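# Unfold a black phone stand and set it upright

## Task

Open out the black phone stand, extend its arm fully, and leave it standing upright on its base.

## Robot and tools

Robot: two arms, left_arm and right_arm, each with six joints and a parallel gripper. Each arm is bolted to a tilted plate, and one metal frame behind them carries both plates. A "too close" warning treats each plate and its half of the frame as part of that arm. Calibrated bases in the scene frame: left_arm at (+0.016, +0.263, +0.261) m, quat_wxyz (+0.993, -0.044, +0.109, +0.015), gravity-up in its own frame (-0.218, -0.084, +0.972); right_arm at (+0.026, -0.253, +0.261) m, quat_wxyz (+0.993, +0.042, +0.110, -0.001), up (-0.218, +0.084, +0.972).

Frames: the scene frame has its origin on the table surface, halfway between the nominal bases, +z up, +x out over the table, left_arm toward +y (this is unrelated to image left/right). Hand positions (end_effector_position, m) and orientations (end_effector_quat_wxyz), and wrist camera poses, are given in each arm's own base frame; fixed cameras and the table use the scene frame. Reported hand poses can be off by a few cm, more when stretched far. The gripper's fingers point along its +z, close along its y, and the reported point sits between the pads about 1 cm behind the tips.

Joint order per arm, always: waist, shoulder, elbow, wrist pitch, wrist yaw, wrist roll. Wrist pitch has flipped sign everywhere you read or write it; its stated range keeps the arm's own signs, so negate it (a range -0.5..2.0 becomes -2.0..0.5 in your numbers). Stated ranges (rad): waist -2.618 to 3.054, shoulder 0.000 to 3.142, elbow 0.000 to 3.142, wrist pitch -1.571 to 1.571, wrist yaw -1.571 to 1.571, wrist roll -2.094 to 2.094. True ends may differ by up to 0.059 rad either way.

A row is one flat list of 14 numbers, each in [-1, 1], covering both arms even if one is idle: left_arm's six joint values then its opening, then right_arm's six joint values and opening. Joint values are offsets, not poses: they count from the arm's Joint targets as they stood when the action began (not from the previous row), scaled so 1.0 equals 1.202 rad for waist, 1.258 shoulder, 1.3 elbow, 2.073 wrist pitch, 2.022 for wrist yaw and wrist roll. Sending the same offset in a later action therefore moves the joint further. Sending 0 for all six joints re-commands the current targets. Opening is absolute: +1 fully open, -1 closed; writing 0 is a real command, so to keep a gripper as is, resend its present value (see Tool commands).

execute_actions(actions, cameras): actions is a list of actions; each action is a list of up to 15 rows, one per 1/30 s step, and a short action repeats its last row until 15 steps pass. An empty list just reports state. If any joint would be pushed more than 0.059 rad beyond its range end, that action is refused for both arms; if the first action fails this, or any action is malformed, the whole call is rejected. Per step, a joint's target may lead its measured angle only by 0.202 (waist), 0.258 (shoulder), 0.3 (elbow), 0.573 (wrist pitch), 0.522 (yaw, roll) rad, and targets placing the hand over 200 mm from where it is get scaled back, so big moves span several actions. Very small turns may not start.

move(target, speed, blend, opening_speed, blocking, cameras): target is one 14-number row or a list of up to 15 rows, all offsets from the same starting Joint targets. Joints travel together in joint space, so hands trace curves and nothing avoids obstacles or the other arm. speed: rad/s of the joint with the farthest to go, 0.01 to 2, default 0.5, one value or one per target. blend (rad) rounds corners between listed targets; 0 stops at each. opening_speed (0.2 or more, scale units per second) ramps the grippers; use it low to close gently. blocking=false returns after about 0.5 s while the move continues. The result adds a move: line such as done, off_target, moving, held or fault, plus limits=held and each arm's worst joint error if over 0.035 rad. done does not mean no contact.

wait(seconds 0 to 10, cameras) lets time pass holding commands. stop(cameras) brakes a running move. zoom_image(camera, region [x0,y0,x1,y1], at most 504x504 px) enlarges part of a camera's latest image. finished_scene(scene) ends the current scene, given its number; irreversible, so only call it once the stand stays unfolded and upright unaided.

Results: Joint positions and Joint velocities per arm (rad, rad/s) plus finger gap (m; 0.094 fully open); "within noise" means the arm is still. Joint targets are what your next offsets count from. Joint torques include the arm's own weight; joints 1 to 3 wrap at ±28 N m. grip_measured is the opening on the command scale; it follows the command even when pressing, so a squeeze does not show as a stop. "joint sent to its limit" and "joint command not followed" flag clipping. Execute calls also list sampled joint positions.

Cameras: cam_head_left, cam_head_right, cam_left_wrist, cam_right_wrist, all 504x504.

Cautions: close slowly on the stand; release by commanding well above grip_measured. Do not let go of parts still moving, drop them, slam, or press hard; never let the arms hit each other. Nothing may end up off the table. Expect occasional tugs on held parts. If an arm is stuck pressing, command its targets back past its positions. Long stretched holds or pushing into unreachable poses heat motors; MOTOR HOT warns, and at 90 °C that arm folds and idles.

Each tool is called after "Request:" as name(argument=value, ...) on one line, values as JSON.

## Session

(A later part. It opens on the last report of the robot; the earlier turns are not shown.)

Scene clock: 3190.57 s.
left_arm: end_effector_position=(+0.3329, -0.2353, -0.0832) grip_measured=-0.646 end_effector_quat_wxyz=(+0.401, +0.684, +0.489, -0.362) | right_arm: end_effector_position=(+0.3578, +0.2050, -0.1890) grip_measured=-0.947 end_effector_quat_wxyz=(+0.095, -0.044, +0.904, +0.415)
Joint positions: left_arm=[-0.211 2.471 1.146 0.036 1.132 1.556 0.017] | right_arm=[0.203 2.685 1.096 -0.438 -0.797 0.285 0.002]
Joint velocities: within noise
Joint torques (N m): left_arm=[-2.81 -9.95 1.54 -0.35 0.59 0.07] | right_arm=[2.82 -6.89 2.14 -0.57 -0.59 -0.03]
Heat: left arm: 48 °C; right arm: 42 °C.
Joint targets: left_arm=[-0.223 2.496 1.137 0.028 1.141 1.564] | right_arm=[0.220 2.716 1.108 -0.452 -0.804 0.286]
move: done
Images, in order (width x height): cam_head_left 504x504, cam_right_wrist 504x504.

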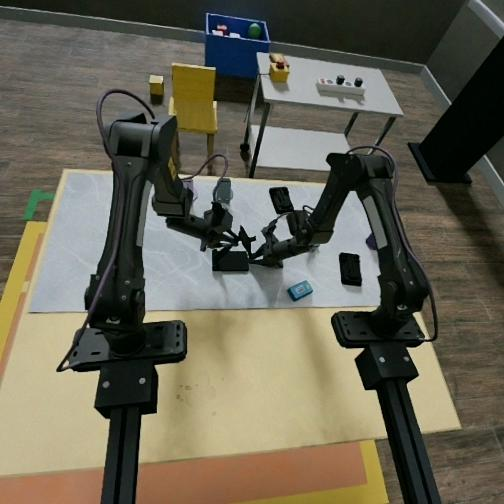

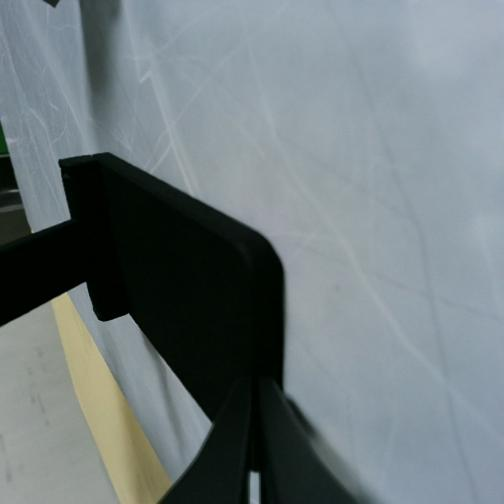

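Request:
move(target=[[0,0,0,0,0,0,0.1,0,0,0,0,0,0,-0.95],[0.153,0.041,0.179,0.2475,0.0025,0.205,0.1,0,0,0,0,0,0,-0.95],[-0.0824,-0.545,-0.0715,0.202,-0.381,-0.919,0.1,0,0,0,0,0,0,-0.95]], speed=[0.3,0.3,0.7], opening_speed=1)

Scene clock: 3211.87 s.
left_arm: end_effector_position=(+0.3451, -0.1779, +0.0216) grip_measured=+0.098 end_effector_quat_wxyz=(+0.102, +0.040, +0.969, -0.223) | right_arm: end_effector_position=(+0.3566, +0.2071, -0.1891) grip_measured=-0.947 end_effector_quat_wxyz=(+0.093, -0.047, +0.904, +0.415)
Joint positions: left_arm=[-0.311 1.834 1.057 0.46 0.373 -0.292 0.052] | right_arm=[0.209 2.685 1.096 -0.438 -0.797 0.285 0.002]
Joint velocities: within noise
Joint torques (N m): left_arm=[-2.44 -12.67 3.62 -0.68 0.22 0] | right_arm=[2.22 -6.78 2.24 -0.58 -0.57 0.03]
Heat: left arm: 49 °C; right arm: 43 °C.
Joint targets: left_arm=[-0.322 1.810 1.044 0.447 0.370 -0.294] | right_arm=[0.220 2.716 1.108 -0.452 -0.804 0.286]
move: done

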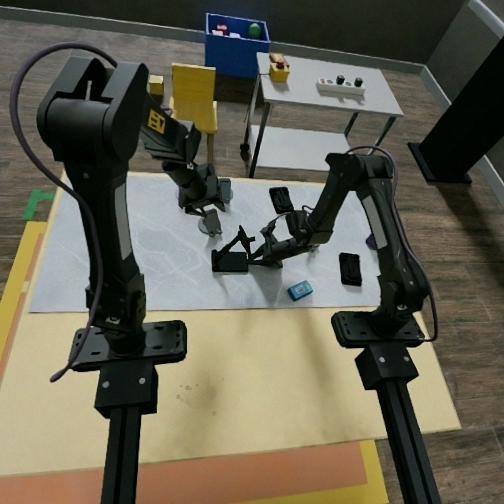

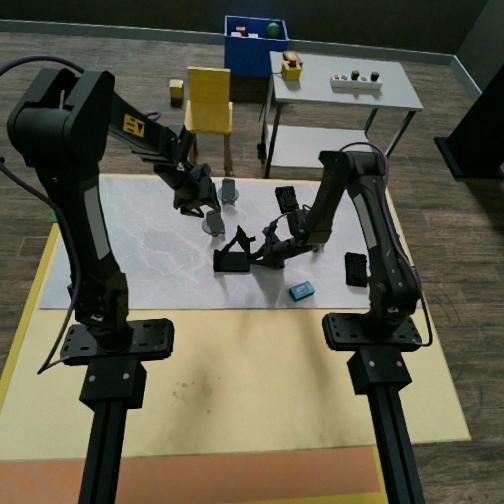

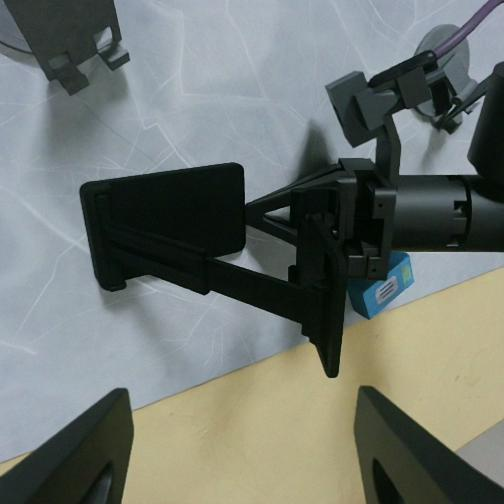

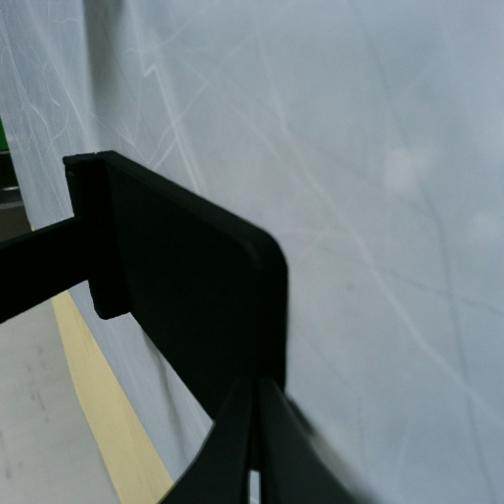

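Request:
zoom_image(camera="cam_left_wrist", region=[60, 130, 420, 400])

Request:
zoom_image(camera="cam_head_left", region=[190, 205, 310, 295])

Scaled by 1.400 from the camera's 504x504 image, which has a finer 720x720 frame.

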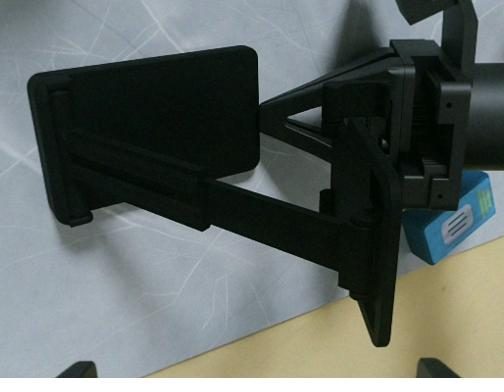

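Scaled by 4.200 from the camera's 504x504 image, which has a finer 720x720 frame.

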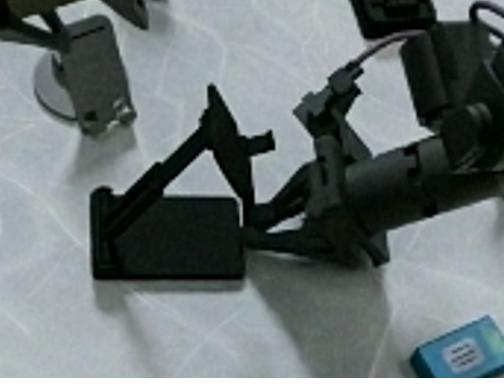

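Request:
move(target=[-0.095,0.179,0.091,-0.0545,-0.02,-0.1276,-0.2,0,0,0,0,0,0,-0.95], speed=0.2, opening_speed=1)

Request:
zoom_image(camera="cam_left_wrist", region=[60, 130, 460, 504])

Scene clock: 3252.43 s.
left_arm: end_effector_position=(+0.3578, -0.2248, -0.0168) grip_measured=-0.198 end_effector_quat_wxyz=(+0.075, -0.032, +0.971, -0.225) | right_arm: end_effector_position=(+0.3566, +0.2071, -0.1891) grip_measured=-0.947 end_effector_quat_wxyz=(+0.093, -0.047, +0.904, +0.415)
Joint positions: left_arm=[-0.425 2.016 1.142 0.346 0.334 -0.55 0.038] | right_arm=[0.209 2.685 1.096 -0.438 -0.797 0.285 0.002]
Joint velocities: within noise
Joint torques (N m): left_arm=[-2.82 -10 6.04 -0.66 0.23 0] | right_arm=[2.41 -6.79 2.21 -0.62 -0.57 0.01]
Heat: left arm: 53 °C; right arm: 43 °C.
Joint targets: left_arm=[-0.436 2.035 1.162 0.334 0.330 -0.552] | right_arm=[0.220 2.716 1.108 -0.452 -0.804 0.286]
move: done

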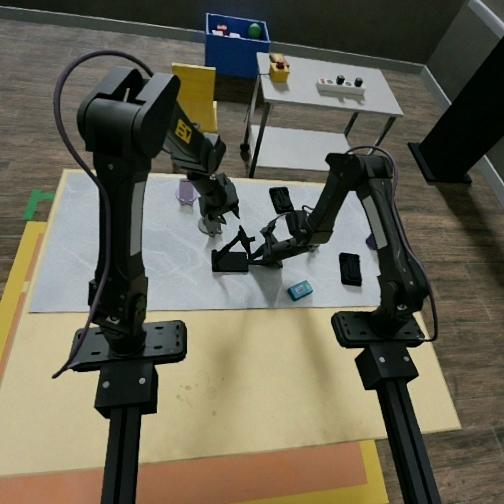

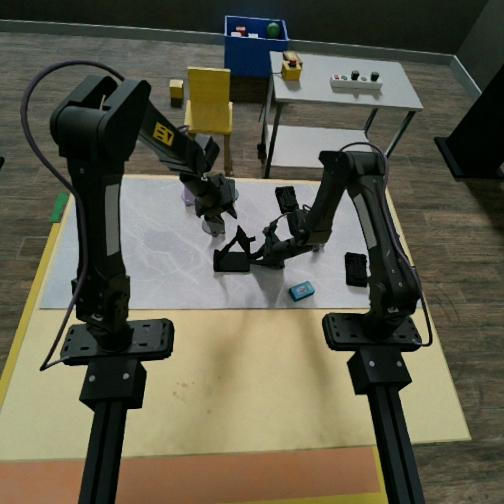

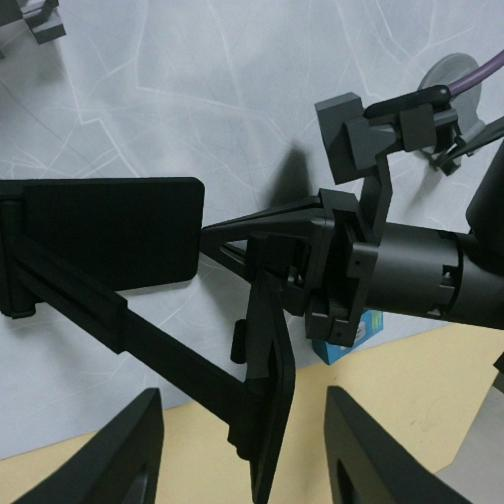

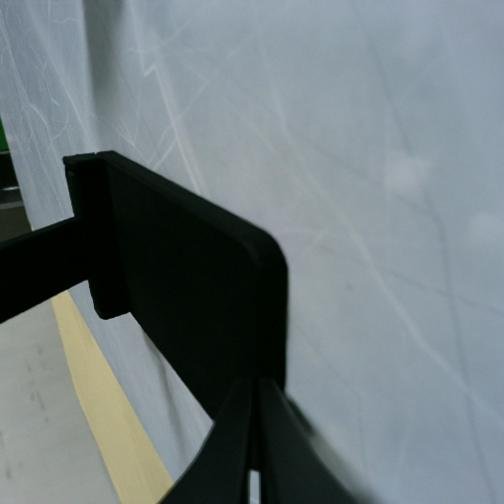

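Scaled by 1.260 from the camera's 504x504 image, which has a finer 720x720 frame.

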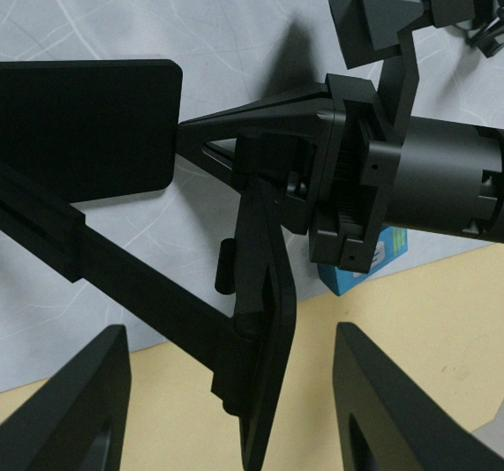

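Request:
move(target=[-0.0516,0.0135,-0.0554,-0.0328,-0.0356,0,-0.2,0,0,0,0,0,0,-0.95], speed=0.15, cameras=["cam_left_wrist"])

Request:
zoom_image(camera="cam_left_wrist", region=[100, 200, 400, 504])

Scene clock: 3271.63 s.
left_arm: end_effector_position=(+0.3467, -0.2352, -0.0337) grip_measured=-0.198 end_effector_quat_wxyz=(+0.089, -0.007, +0.976, -0.199) | right_arm: end_effector_position=(+0.3566, +0.2071, -0.1891) grip_measured=-0.947 end_effector_quat_wxyz=(+0.093, -0.047, +0.904, +0.415)
Joint positions: left_arm=[-0.488 2.034 1.099 0.278 0.263 -0.551 0.038] | right_arm=[0.209 2.685 1.096 -0.438 -0.797 0.285 0.002]
Joint velocities: within noise
Joint torques (N m): left_arm=[-2.76 -9.91 3.54 -0.79 0.16 0.03] | right_arm=[2.21 -6.84 2.14 -0.6 -0.59 -0.02]
Heat: left arm: 50 °C; right arm: 43 °C.
Joint targets: left_arm=[-0.499 2.052 1.090 0.266 0.258 -0.553] | right_arm=[0.220 2.716 1.108 -0.452 -0.804 0.286]
move: done
Images, in order (width x height): cam_left_wrist 504x504.

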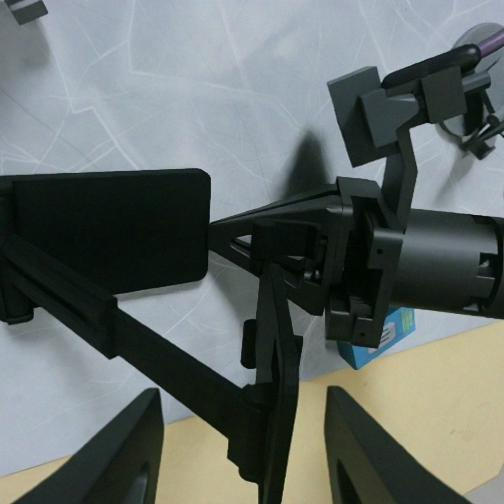

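Scaled by 1.658 from the camera's 504x504 image, which has a finer 720x720 frame.

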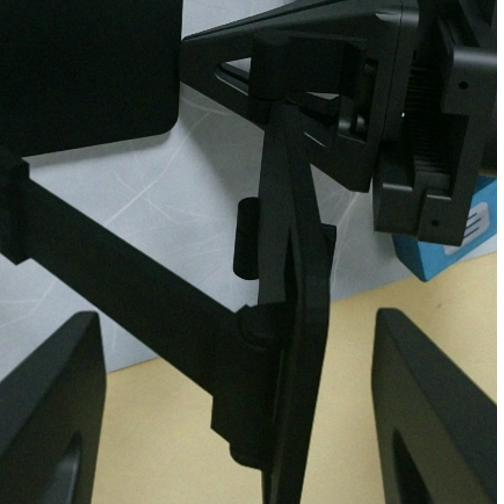

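Request:
move(target=[0.0258,0.0246,0.0723,0.0294,0.006,0.0114,-0.2,0,0,0,0,0,0,-0.95], speed=0.12, cameras=["cam_left_wrist","cam_head_left"])

Request:
zoom_image(camera="cam_left_wrist", region=[100, 200, 400, 504])

Scene clock: 3294.17 s.
left_arm: end_effector_position=(+0.3624, -0.2367, -0.0284) grip_measured=-0.198 end_effector_quat_wxyz=(+0.095, -0.007, +0.975, -0.200) | right_arm: end_effector_position=(+0.3566, +0.2071, -0.1891) grip_measured=-0.947 end_effector_quat_wxyz=(+0.093, -0.047, +0.904, +0.415)
Joint positions: left_arm=[-0.474 2.06 1.166 0.312 0.262 -0.538 0.038] | right_arm=[0.209 2.685 1.096 -0.438 -0.797 0.285 0.002]
Joint velocities: within noise
Joint torques (N m): left_arm=[-1.4 -10.11 5.82 -0.49 0.32 0.08] | right_arm=[2.26 -6.84 2.21 -0.53 -0.59 -0.01]
Heat: left arm: 49 °C; right arm: 43 °C.
Joint targets: left_arm=[-0.468 2.083 1.184 0.327 0.270 -0.529] | right_arm=[0.220 2.716 1.108 -0.452 -0.804 0.286]
move: done
Images, in order (width x height): cam_head_left 504x504, cam_left_wrist 504x504.

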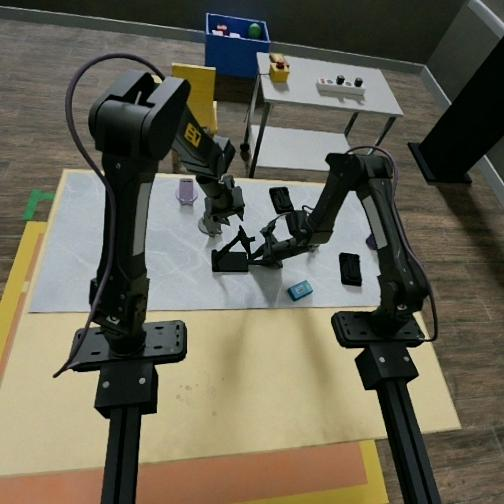

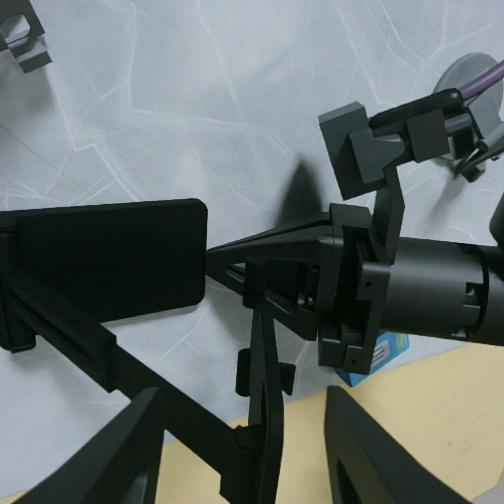

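Scaled by 1.658 from the camera's 504x504 image, which has a finer 720x720 frame.

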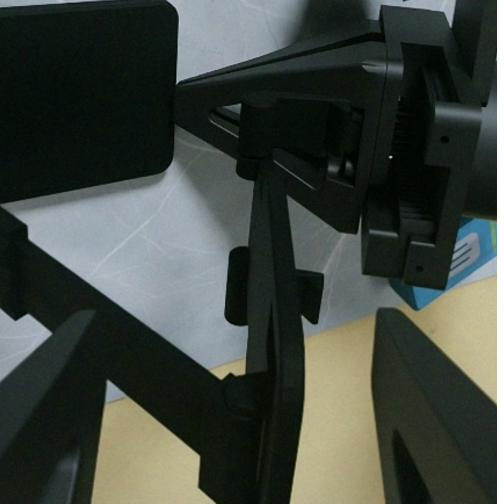

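Request:
move(target=[-0.0408,0.1033,0.0292,-0.0574,-0.004,-0.0163,-0.2,0,0,0,0,0,0,-0.95], speed=0.12, cameras=["cam_left_wrist","cam_head_left"])

Request:
zoom_image(camera="cam_head_left", region=[190, 195, 310, 285])

Scene clock: 3302.90 s.
left_arm: end_effector_position=(+0.3673, -0.2537, -0.0649) grip_measured=-0.198 end_effector_quat_wxyz=(+0.089, -0.004, +0.975, -0.201) | right_arm: end_effector_position=(+0.3566, +0.2071, -0.1891) grip_measured=-0.947 end_effector_quat_wxyz=(+0.093, -0.047, +0.904, +0.415)
Joint positions: left_arm=[-0.503 2.192 1.203 0.22 0.262 -0.56 0.038] | right_arm=[0.209 2.685 1.096 -0.438 -0.797 0.285 0.002]
Joint velocities: within noise
Joint torques (N m): left_arm=[-3.34 -10.69 5.59 -0.82 0.21 -0.12] | right_arm=[2.33 -6.82 2.11 -0.57 -0.6 0.02]
Heat: left arm: 49 °C; right arm: 43 °C.
Joint targets: left_arm=[-0.516 2.213 1.222 0.208 0.262 -0.562] | right_arm=[0.220 2.716 1.108 -0.452 -0.804 0.286]
move: done
Images, in order (width x height): cam_head_left 504x504, cam_left_wrist 504x504.

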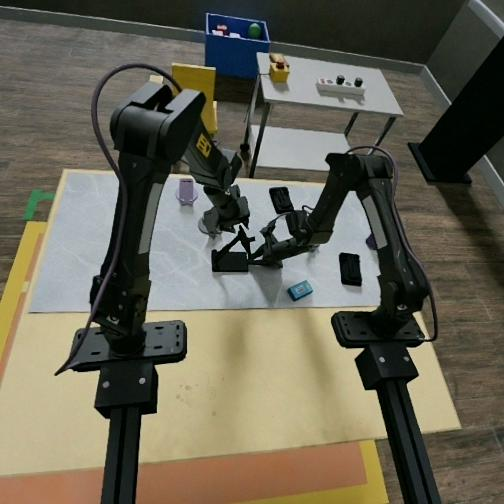

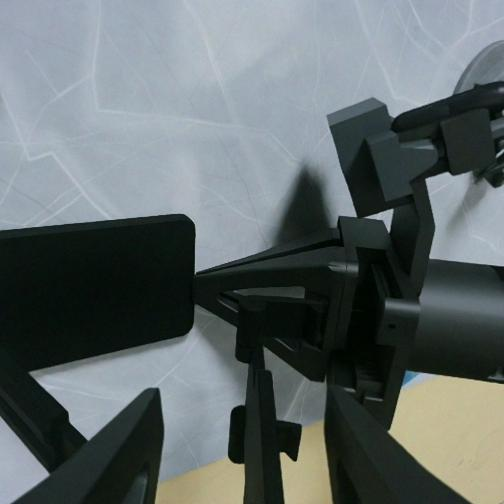

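Scaled by 4.200 from the camera's 504x504 image, which has a finer 720x720 frame.

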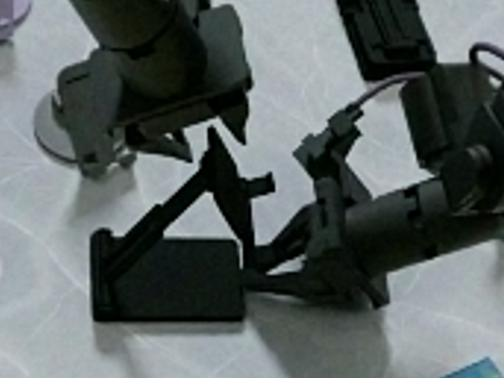

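Request:
move(target=[0,0,0,0,0,0,-0.95,0,0,0,0,0,0,-0.95], opening_speed=0.4, cameras=["cam_left_wrist","cam_head_left"])

Request:
zoom_image(camera="cam_head_left", region=[190, 195, 310, 285])

Scene clock: 3310.50 s.
left_arm: end_effector_position=(+0.3700, -0.2555, -0.0632) grip_measured=-0.936 end_effector_quat_wxyz=(+0.093, -0.004, +0.974, -0.204) | right_arm: end_effector_position=(+0.3566, +0.2071, -0.1891) grip_measured=-0.947 end_effector_quat_wxyz=(+0.093, -0.047, +0.904, +0.415)
Joint positions: left_arm=[-0.503 2.192 1.207 0.213 0.263 -0.562 0.003] | right_arm=[0.209 2.685 1.096 -0.438 -0.797 0.285 0.002]
Joint velocities: within noise
Joint torques (N m): left_arm=[-3.28 -10.84 5.26 -0.72 0.24 -0.02] | right_arm=[2.3 -6.93 2.14 -0.59 -0.57 -0.02]
Heat: left arm: 49 °C; right arm: 43 °C.
Joint targets: left_arm=[-0.517 2.213 1.222 0.208 0.262 -0.563] | right_arm=[0.220 2.716 1.108 -0.452 -0.804 0.286]
move: done
Images, in order (width x height): cam_head_left 504x504, cam_left_wrist 504x504.

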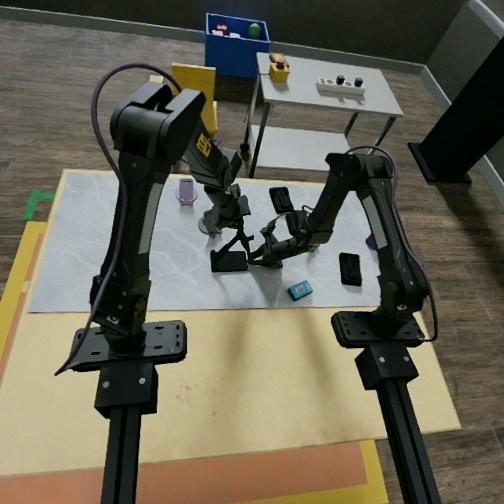

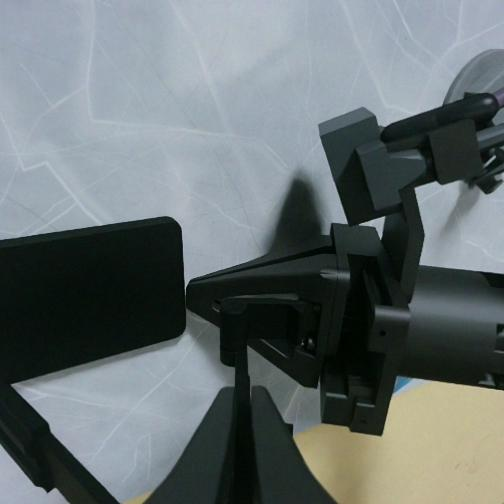

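Scaled by 4.200 from the camera's 504x504 image, which has a finer 720x720 frame.

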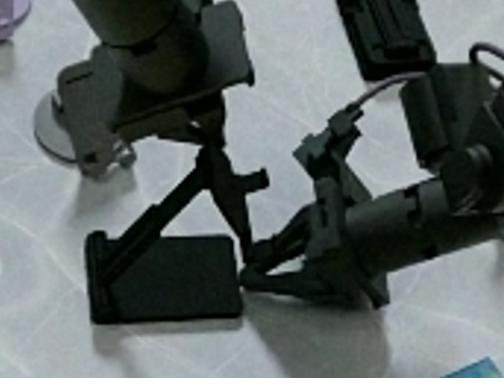

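Request:
move(target=[0.094,0.002,-0.11,-0.116,0.1375,0.018,-1,0,0,0,0,0,0,-0.95], speed=0.12)

Request:
zoom_image(camera="cam_head_left", region=[190, 195, 310, 285])

Scene clock: 3337.60 s.
left_arm: end_effector_position=(+0.3694, -0.2566, -0.0582) grip_measured=-0.938 end_effector_quat_wxyz=(+0.089, -0.001, +0.942, -0.323) | right_arm: end_effector_position=(+0.3563, +0.2079, -0.1881) grip_measured=-0.947 end_effector_quat_wxyz=(+0.093, -0.048, +0.902, +0.418)
Joint positions: left_arm=[-0.414 2.192 1.093 -0.002 0.513 -0.542 0.003] | right_arm=[0.209 2.685 1.096 -0.44 -0.804 0.285 0.002]
Joint velocities: within noise
Joint torques (N m): left_arm=[-0.9 -10.18 2.69 -1.1 0.64 0.22] | right_arm=[2.22 -6.9 2.09 -0.58 -0.52 -0.01]
Heat: left arm: 51 °C; right arm: 43 °C.
Joint targets: left_arm=[-0.404 2.216 1.079 -0.032 0.540 -0.526] | right_arm=[0.220 2.716 1.108 -0.452 -0.804 0.286]
move: done

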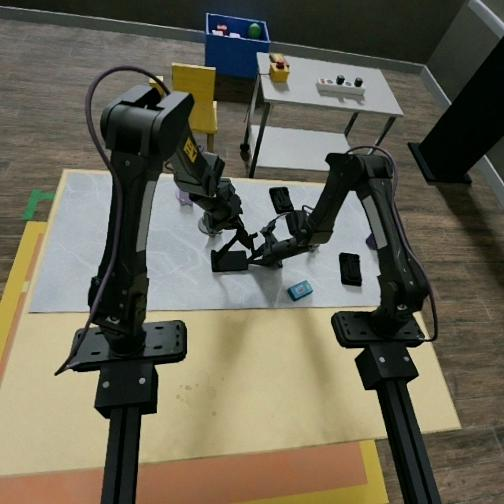

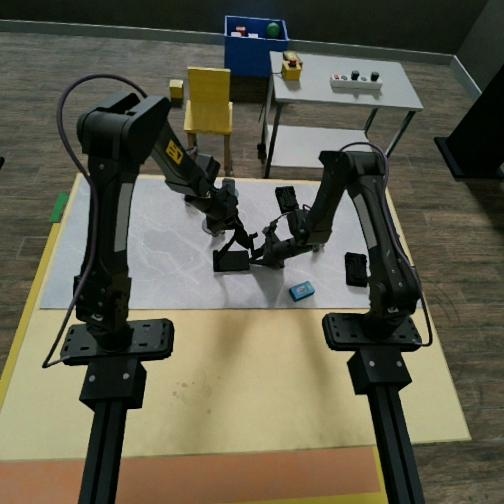

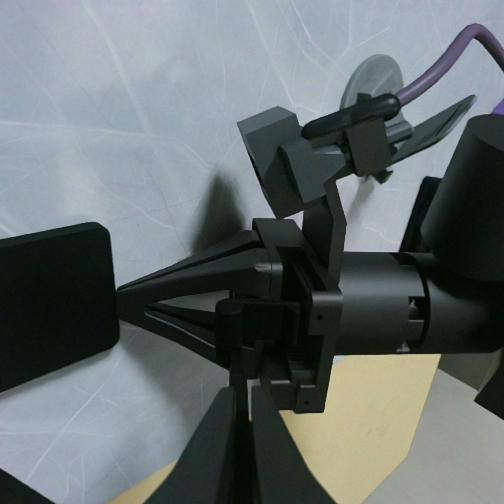

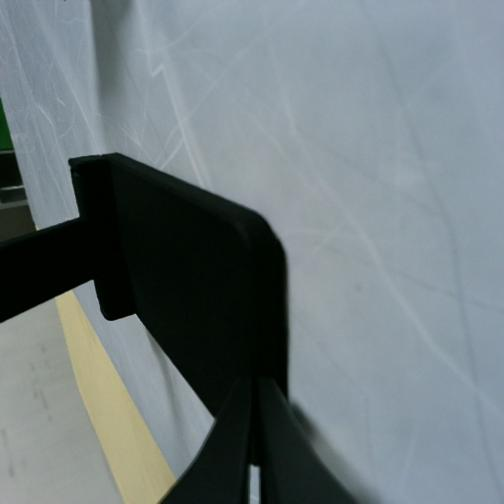

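Scaled by 4.200 from the camera's 504x504 image, which has a finer 720x720 frame.

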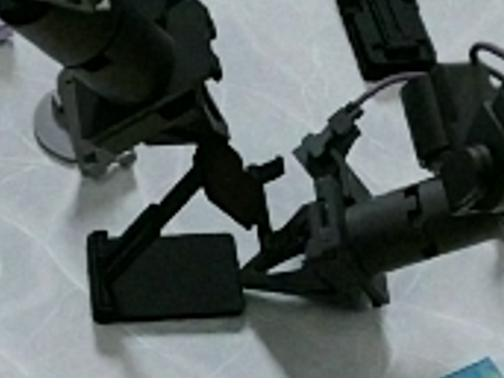

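Request:
move(target=[0.065,0.059,-0.056,-0.125,0.1335,-0.009,-1,0,0,0,0,0,0,-0.95], speed=0.12, cameras=["cam_left_wrist","cam_head_left"])

Request:
zoom_image(camera="cam_head_left", region=[190, 195, 310, 285])

Scene clock: 3343.37 s.
left_arm: end_effector_position=(+0.3683, -0.2586, -0.0532) grip_measured=-0.939 end_effector_quat_wxyz=(+0.086, +0.012, +0.892, -0.444) | right_arm: end_effector_position=(+0.3568, +0.2081, -0.1878) grip_measured=-0.947 end_effector_quat_wxyz=(+0.094, -0.048, +0.902, +0.418)
Joint positions: left_arm=[-0.332 2.256 1.016 -0.257 0.781 -0.552 0.003] | right_arm=[0.209 2.685 1.096 -0.443 -0.804 0.285 0.002]
Joint velocities: within noise
Joint torques (N m): left_arm=[-1.24 -9.11 2.36 -1.29 0.72 0.1] | right_arm=[2.35 -6.83 2.24 -0.57 -0.5 -0.04]
Heat: left arm: 51 °C; right arm: 43 °C.
Joint targets: left_arm=[-0.325 2.290 1.006 -0.291 0.810 -0.544] | right_arm=[0.220 2.716 1.108 -0.452 -0.804 0.286]
move: done
Images, in order (width x height): cam_head_left 504x504, cam_left_wrist 504x504.

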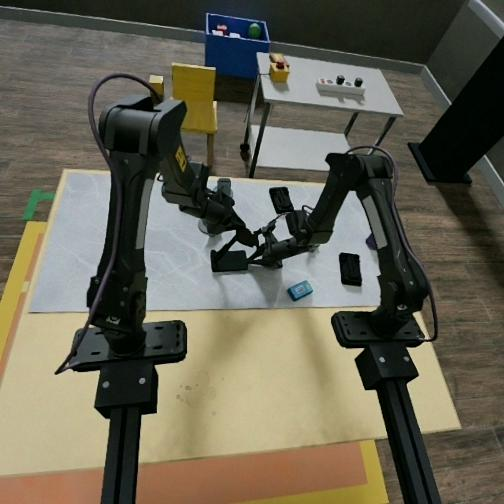

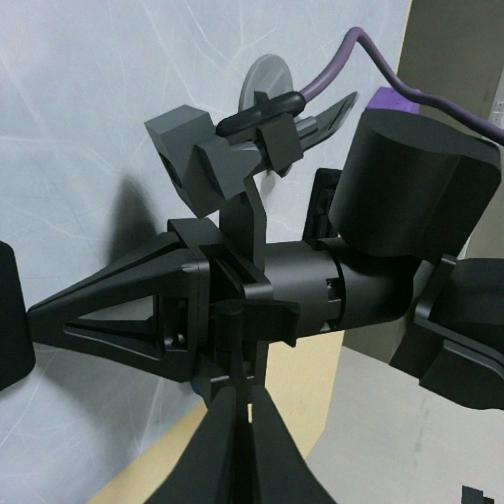

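Scaled by 4.200 from the camera's 504x504 image, which has a finer 720x720 frame.

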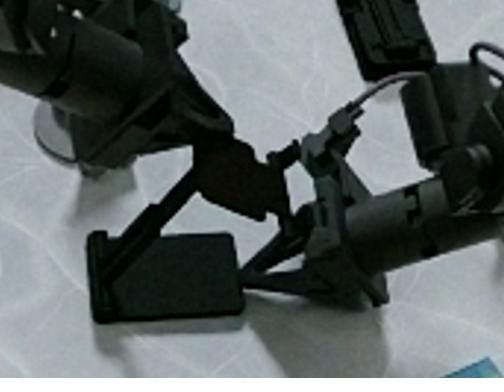

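Request:
move(target=[0,0,0,0,0,0,-0.2,0,0,0,0,0,0,-0.95], opening_speed=0.4, cameras=["cam_left_wrist","cam_head_left"])

Request:
zoom_image(camera="cam_head_left", region=[190, 195, 310, 285])

Scene clock: 3363.37 s.
left_arm: end_effector_position=(+0.3691, -0.2602, -0.0537) grip_measured=-0.202 end_effector_quat_wxyz=(+0.089, +0.017, +0.888, -0.450) | right_arm: end_effector_position=(+0.3570, +0.2078, -0.1882) grip_measured=-0.947 end_effector_quat_wxyz=(+0.095, -0.048, +0.903, +0.417)
Joint positions: left_arm=[-0.331 2.267 1.016 -0.281 0.793 -0.552 0.037] | right_arm=[0.209 2.685 1.096 -0.443 -0.802 0.285 0.002]
Joint velocities: within noise
Joint torques (N m): left_arm=[-1.42 -10.06 2.32 -1.1 0.61 0.17] | right_arm=[2.35 -6.84 2.18 -0.58 -0.54 -0.01]
Heat: left arm: 48 °C; right arm: 43 °C.
Joint targets: left_arm=[-0.325 2.290 1.006 -0.292 0.810 -0.544] | right_arm=[0.220 2.716 1.108 -0.452 -0.804 0.286]
move: done
Images, in order (width x height): cam_head_left 504x504, cam_left_wrist 504x504.

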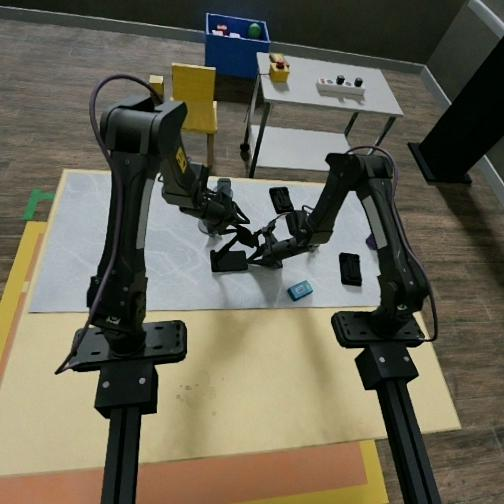

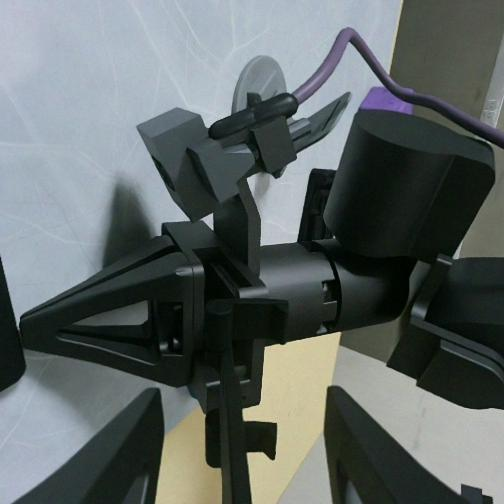

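Scaled by 4.200 from the camera's 504x504 image, which has a finer 720x720 frame.

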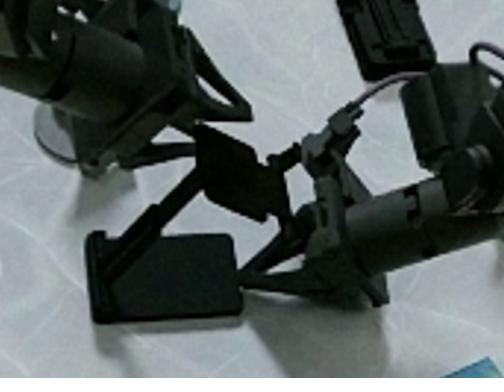

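Request:
move(target=[[0.1306,-0.189,-0.0485,0.145,0.037,0.106,-0.2,0,0,0,0,0,0,-0.95],[0.22,-0.35,-0.06,0.15,0.037,0.3,-0.2,0,0,0,0,0,0,-0.95]], speed=[0.15,0.4], blend=[0.03,0], cameras=["cam_left_wrist","cam_head_left","cam_head_right"])

Request:
zoom_image(camera="cam_head_left", region=[190, 195, 310, 285])

Request:
zoom_image(camera="cam_head_right", region=[190, 195, 310, 285])

Scene clock: 3376.50 s.
left_arm: end_effector_position=(+0.3931, -0.1612, +0.0607) grip_measured=-0.202 end_effector_quat_wxyz=(+0.281, +0.182, +0.853, -0.401) | right_arm: end_effector_position=(+0.3570, +0.2078, -0.1882) grip_measured=-0.947 end_effector_quat_wxyz=(+0.095, -0.048, +0.903, +0.417)
Joint positions: left_arm=[-0.066 1.872 0.941 0.004 0.867 0.052 0.037] | right_arm=[0.209 2.685 1.096 -0.443 -0.802 0.285 0.002]
Joint velocities: within noise
Joint torques (N m): left_arm=[-0.58 -12.78 3.55 -0.77 0.58 0.11] | right_arm=[2.39 -6.87 2.07 -0.54 -0.54 -0.03]
Heat: left arm: 48 °C; right arm: 43 °C.
Joint targets: left_arm=[-0.061 1.849 0.928 0.020 0.885 0.062] | right_arm=[0.220 2.716 1.108 -0.452 -0.804 0.286]
move: done
Images, in order (width x height): cam_head_left 504x504, cam_head_right 504x504, cam_left_wrist 504x504.

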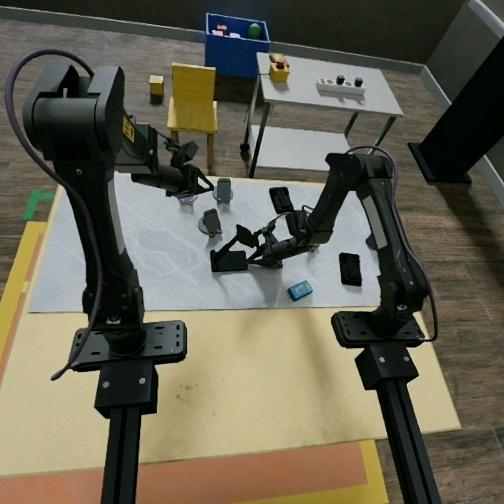

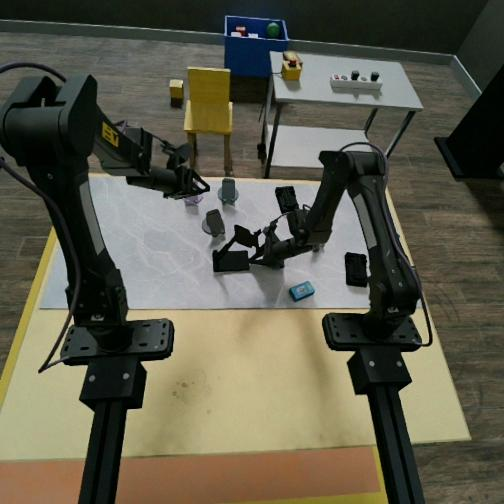

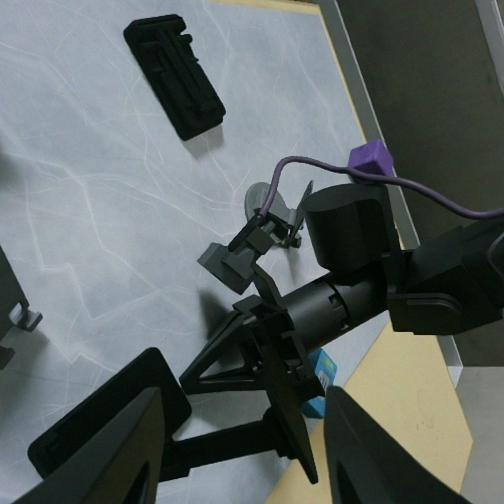

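Scaled by 4.200 from the camera's 504x504 image, which has a finer 720x720 frame.

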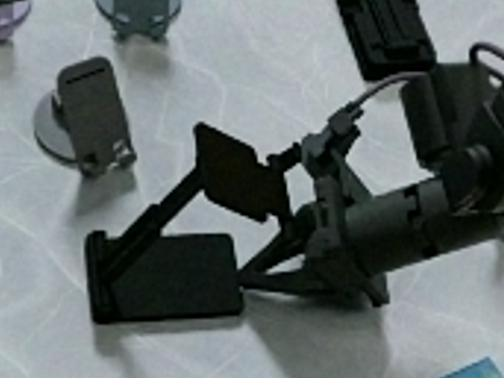

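Scaled by 4.200 from the camera's 504x504 image, which has a finer 720x720 frame.

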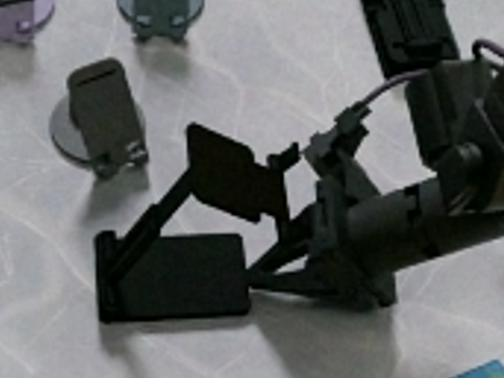

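Request:
move(target=[[0,0,0,0,0,0,-0.2,-0.0998,-0.0525,-0.0123,0.066,-0.0277,-0.0757,-0.95],[0,0,0,0,0,0,-0.2,-0.183,-0.225,-0.096,0.169,-0.04,-0.148,-0.95],[0,0,0,0,0,0,-0.2,-0.35,-0.45,-0.096,0.169,-0.04,-0.148,-0.95]], speed=[0.15,0.3,0.5], blend=[0.02,0.05,0])

Request:
zoom_image(camera="cam_head_left", region=[190, 195, 310, 285])

Request:
zoom_image(camera="cam_head_right", region=[190, 195, 310, 285])

Scene clock: 3398.00 s.
left_arm: end_effector_position=(+0.3930, -0.1612, +0.0607) grip_measured=-0.202 end_effector_quat_wxyz=(+0.281, +0.182, +0.853, -0.401) | right_arm: end_effector_position=(+0.4268, +0.0520, -0.0295) grip_measured=-0.947 end_effector_quat_wxyz=(+0.268, -0.016, +0.885, +0.380)
Joint positions: left_arm=[-0.066 1.872 0.941 0.004 0.867 0.053 0.037] | right_arm=[-0.202 2.169 0.988 -0.117 -0.864 0 0.002]
Joint velocities: within noise
Joint torques (N m): left_arm=[-0.54 -12.86 3.32 -0.75 0.56 0.15] | right_arm=[0.35 -10.43 3.11 -0.36 -0.72 -0.19]
Heat: left arm: 52 °C; right arm: 43 °C.
Joint targets: left_arm=[-0.061 1.849 0.928 0.019 0.885 0.062] | right_arm=[-0.201 2.150 0.983 -0.102 -0.885 -0.014]
move: done

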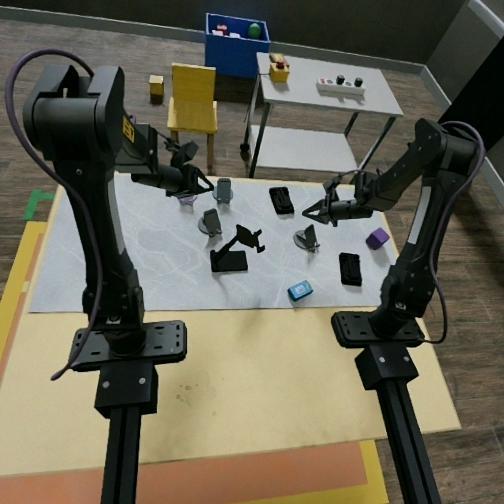

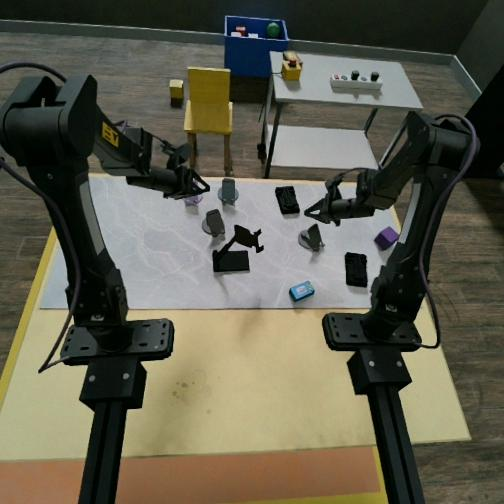

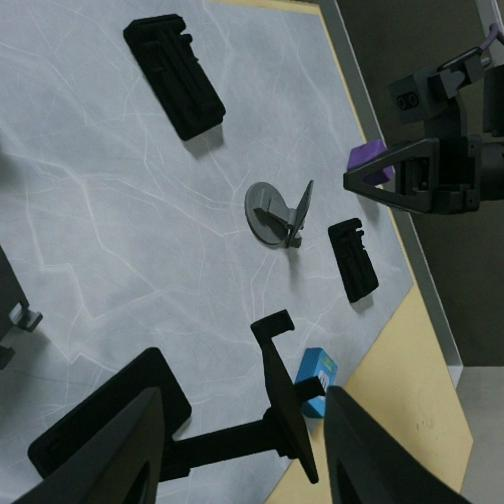

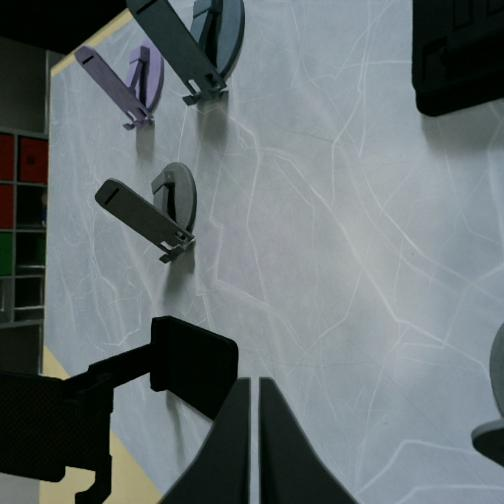

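Scaled by 4.200 from the camera's 504x504 image, which has a finer 720x720 frame.

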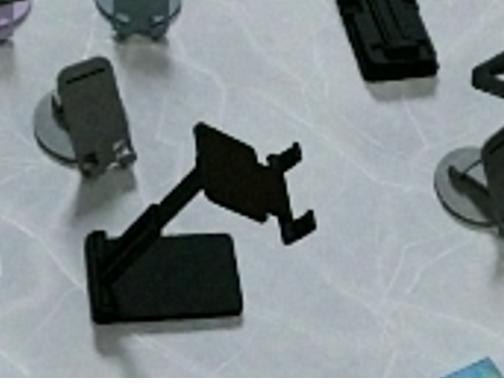

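Scaled by 4.200 from the camera's 504x504 image, which has a finer 720x720 frame.

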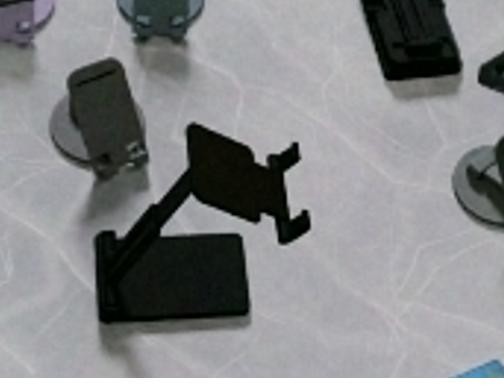

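Request:
finished_scene(scene=1)

The scene is finished: the task was done.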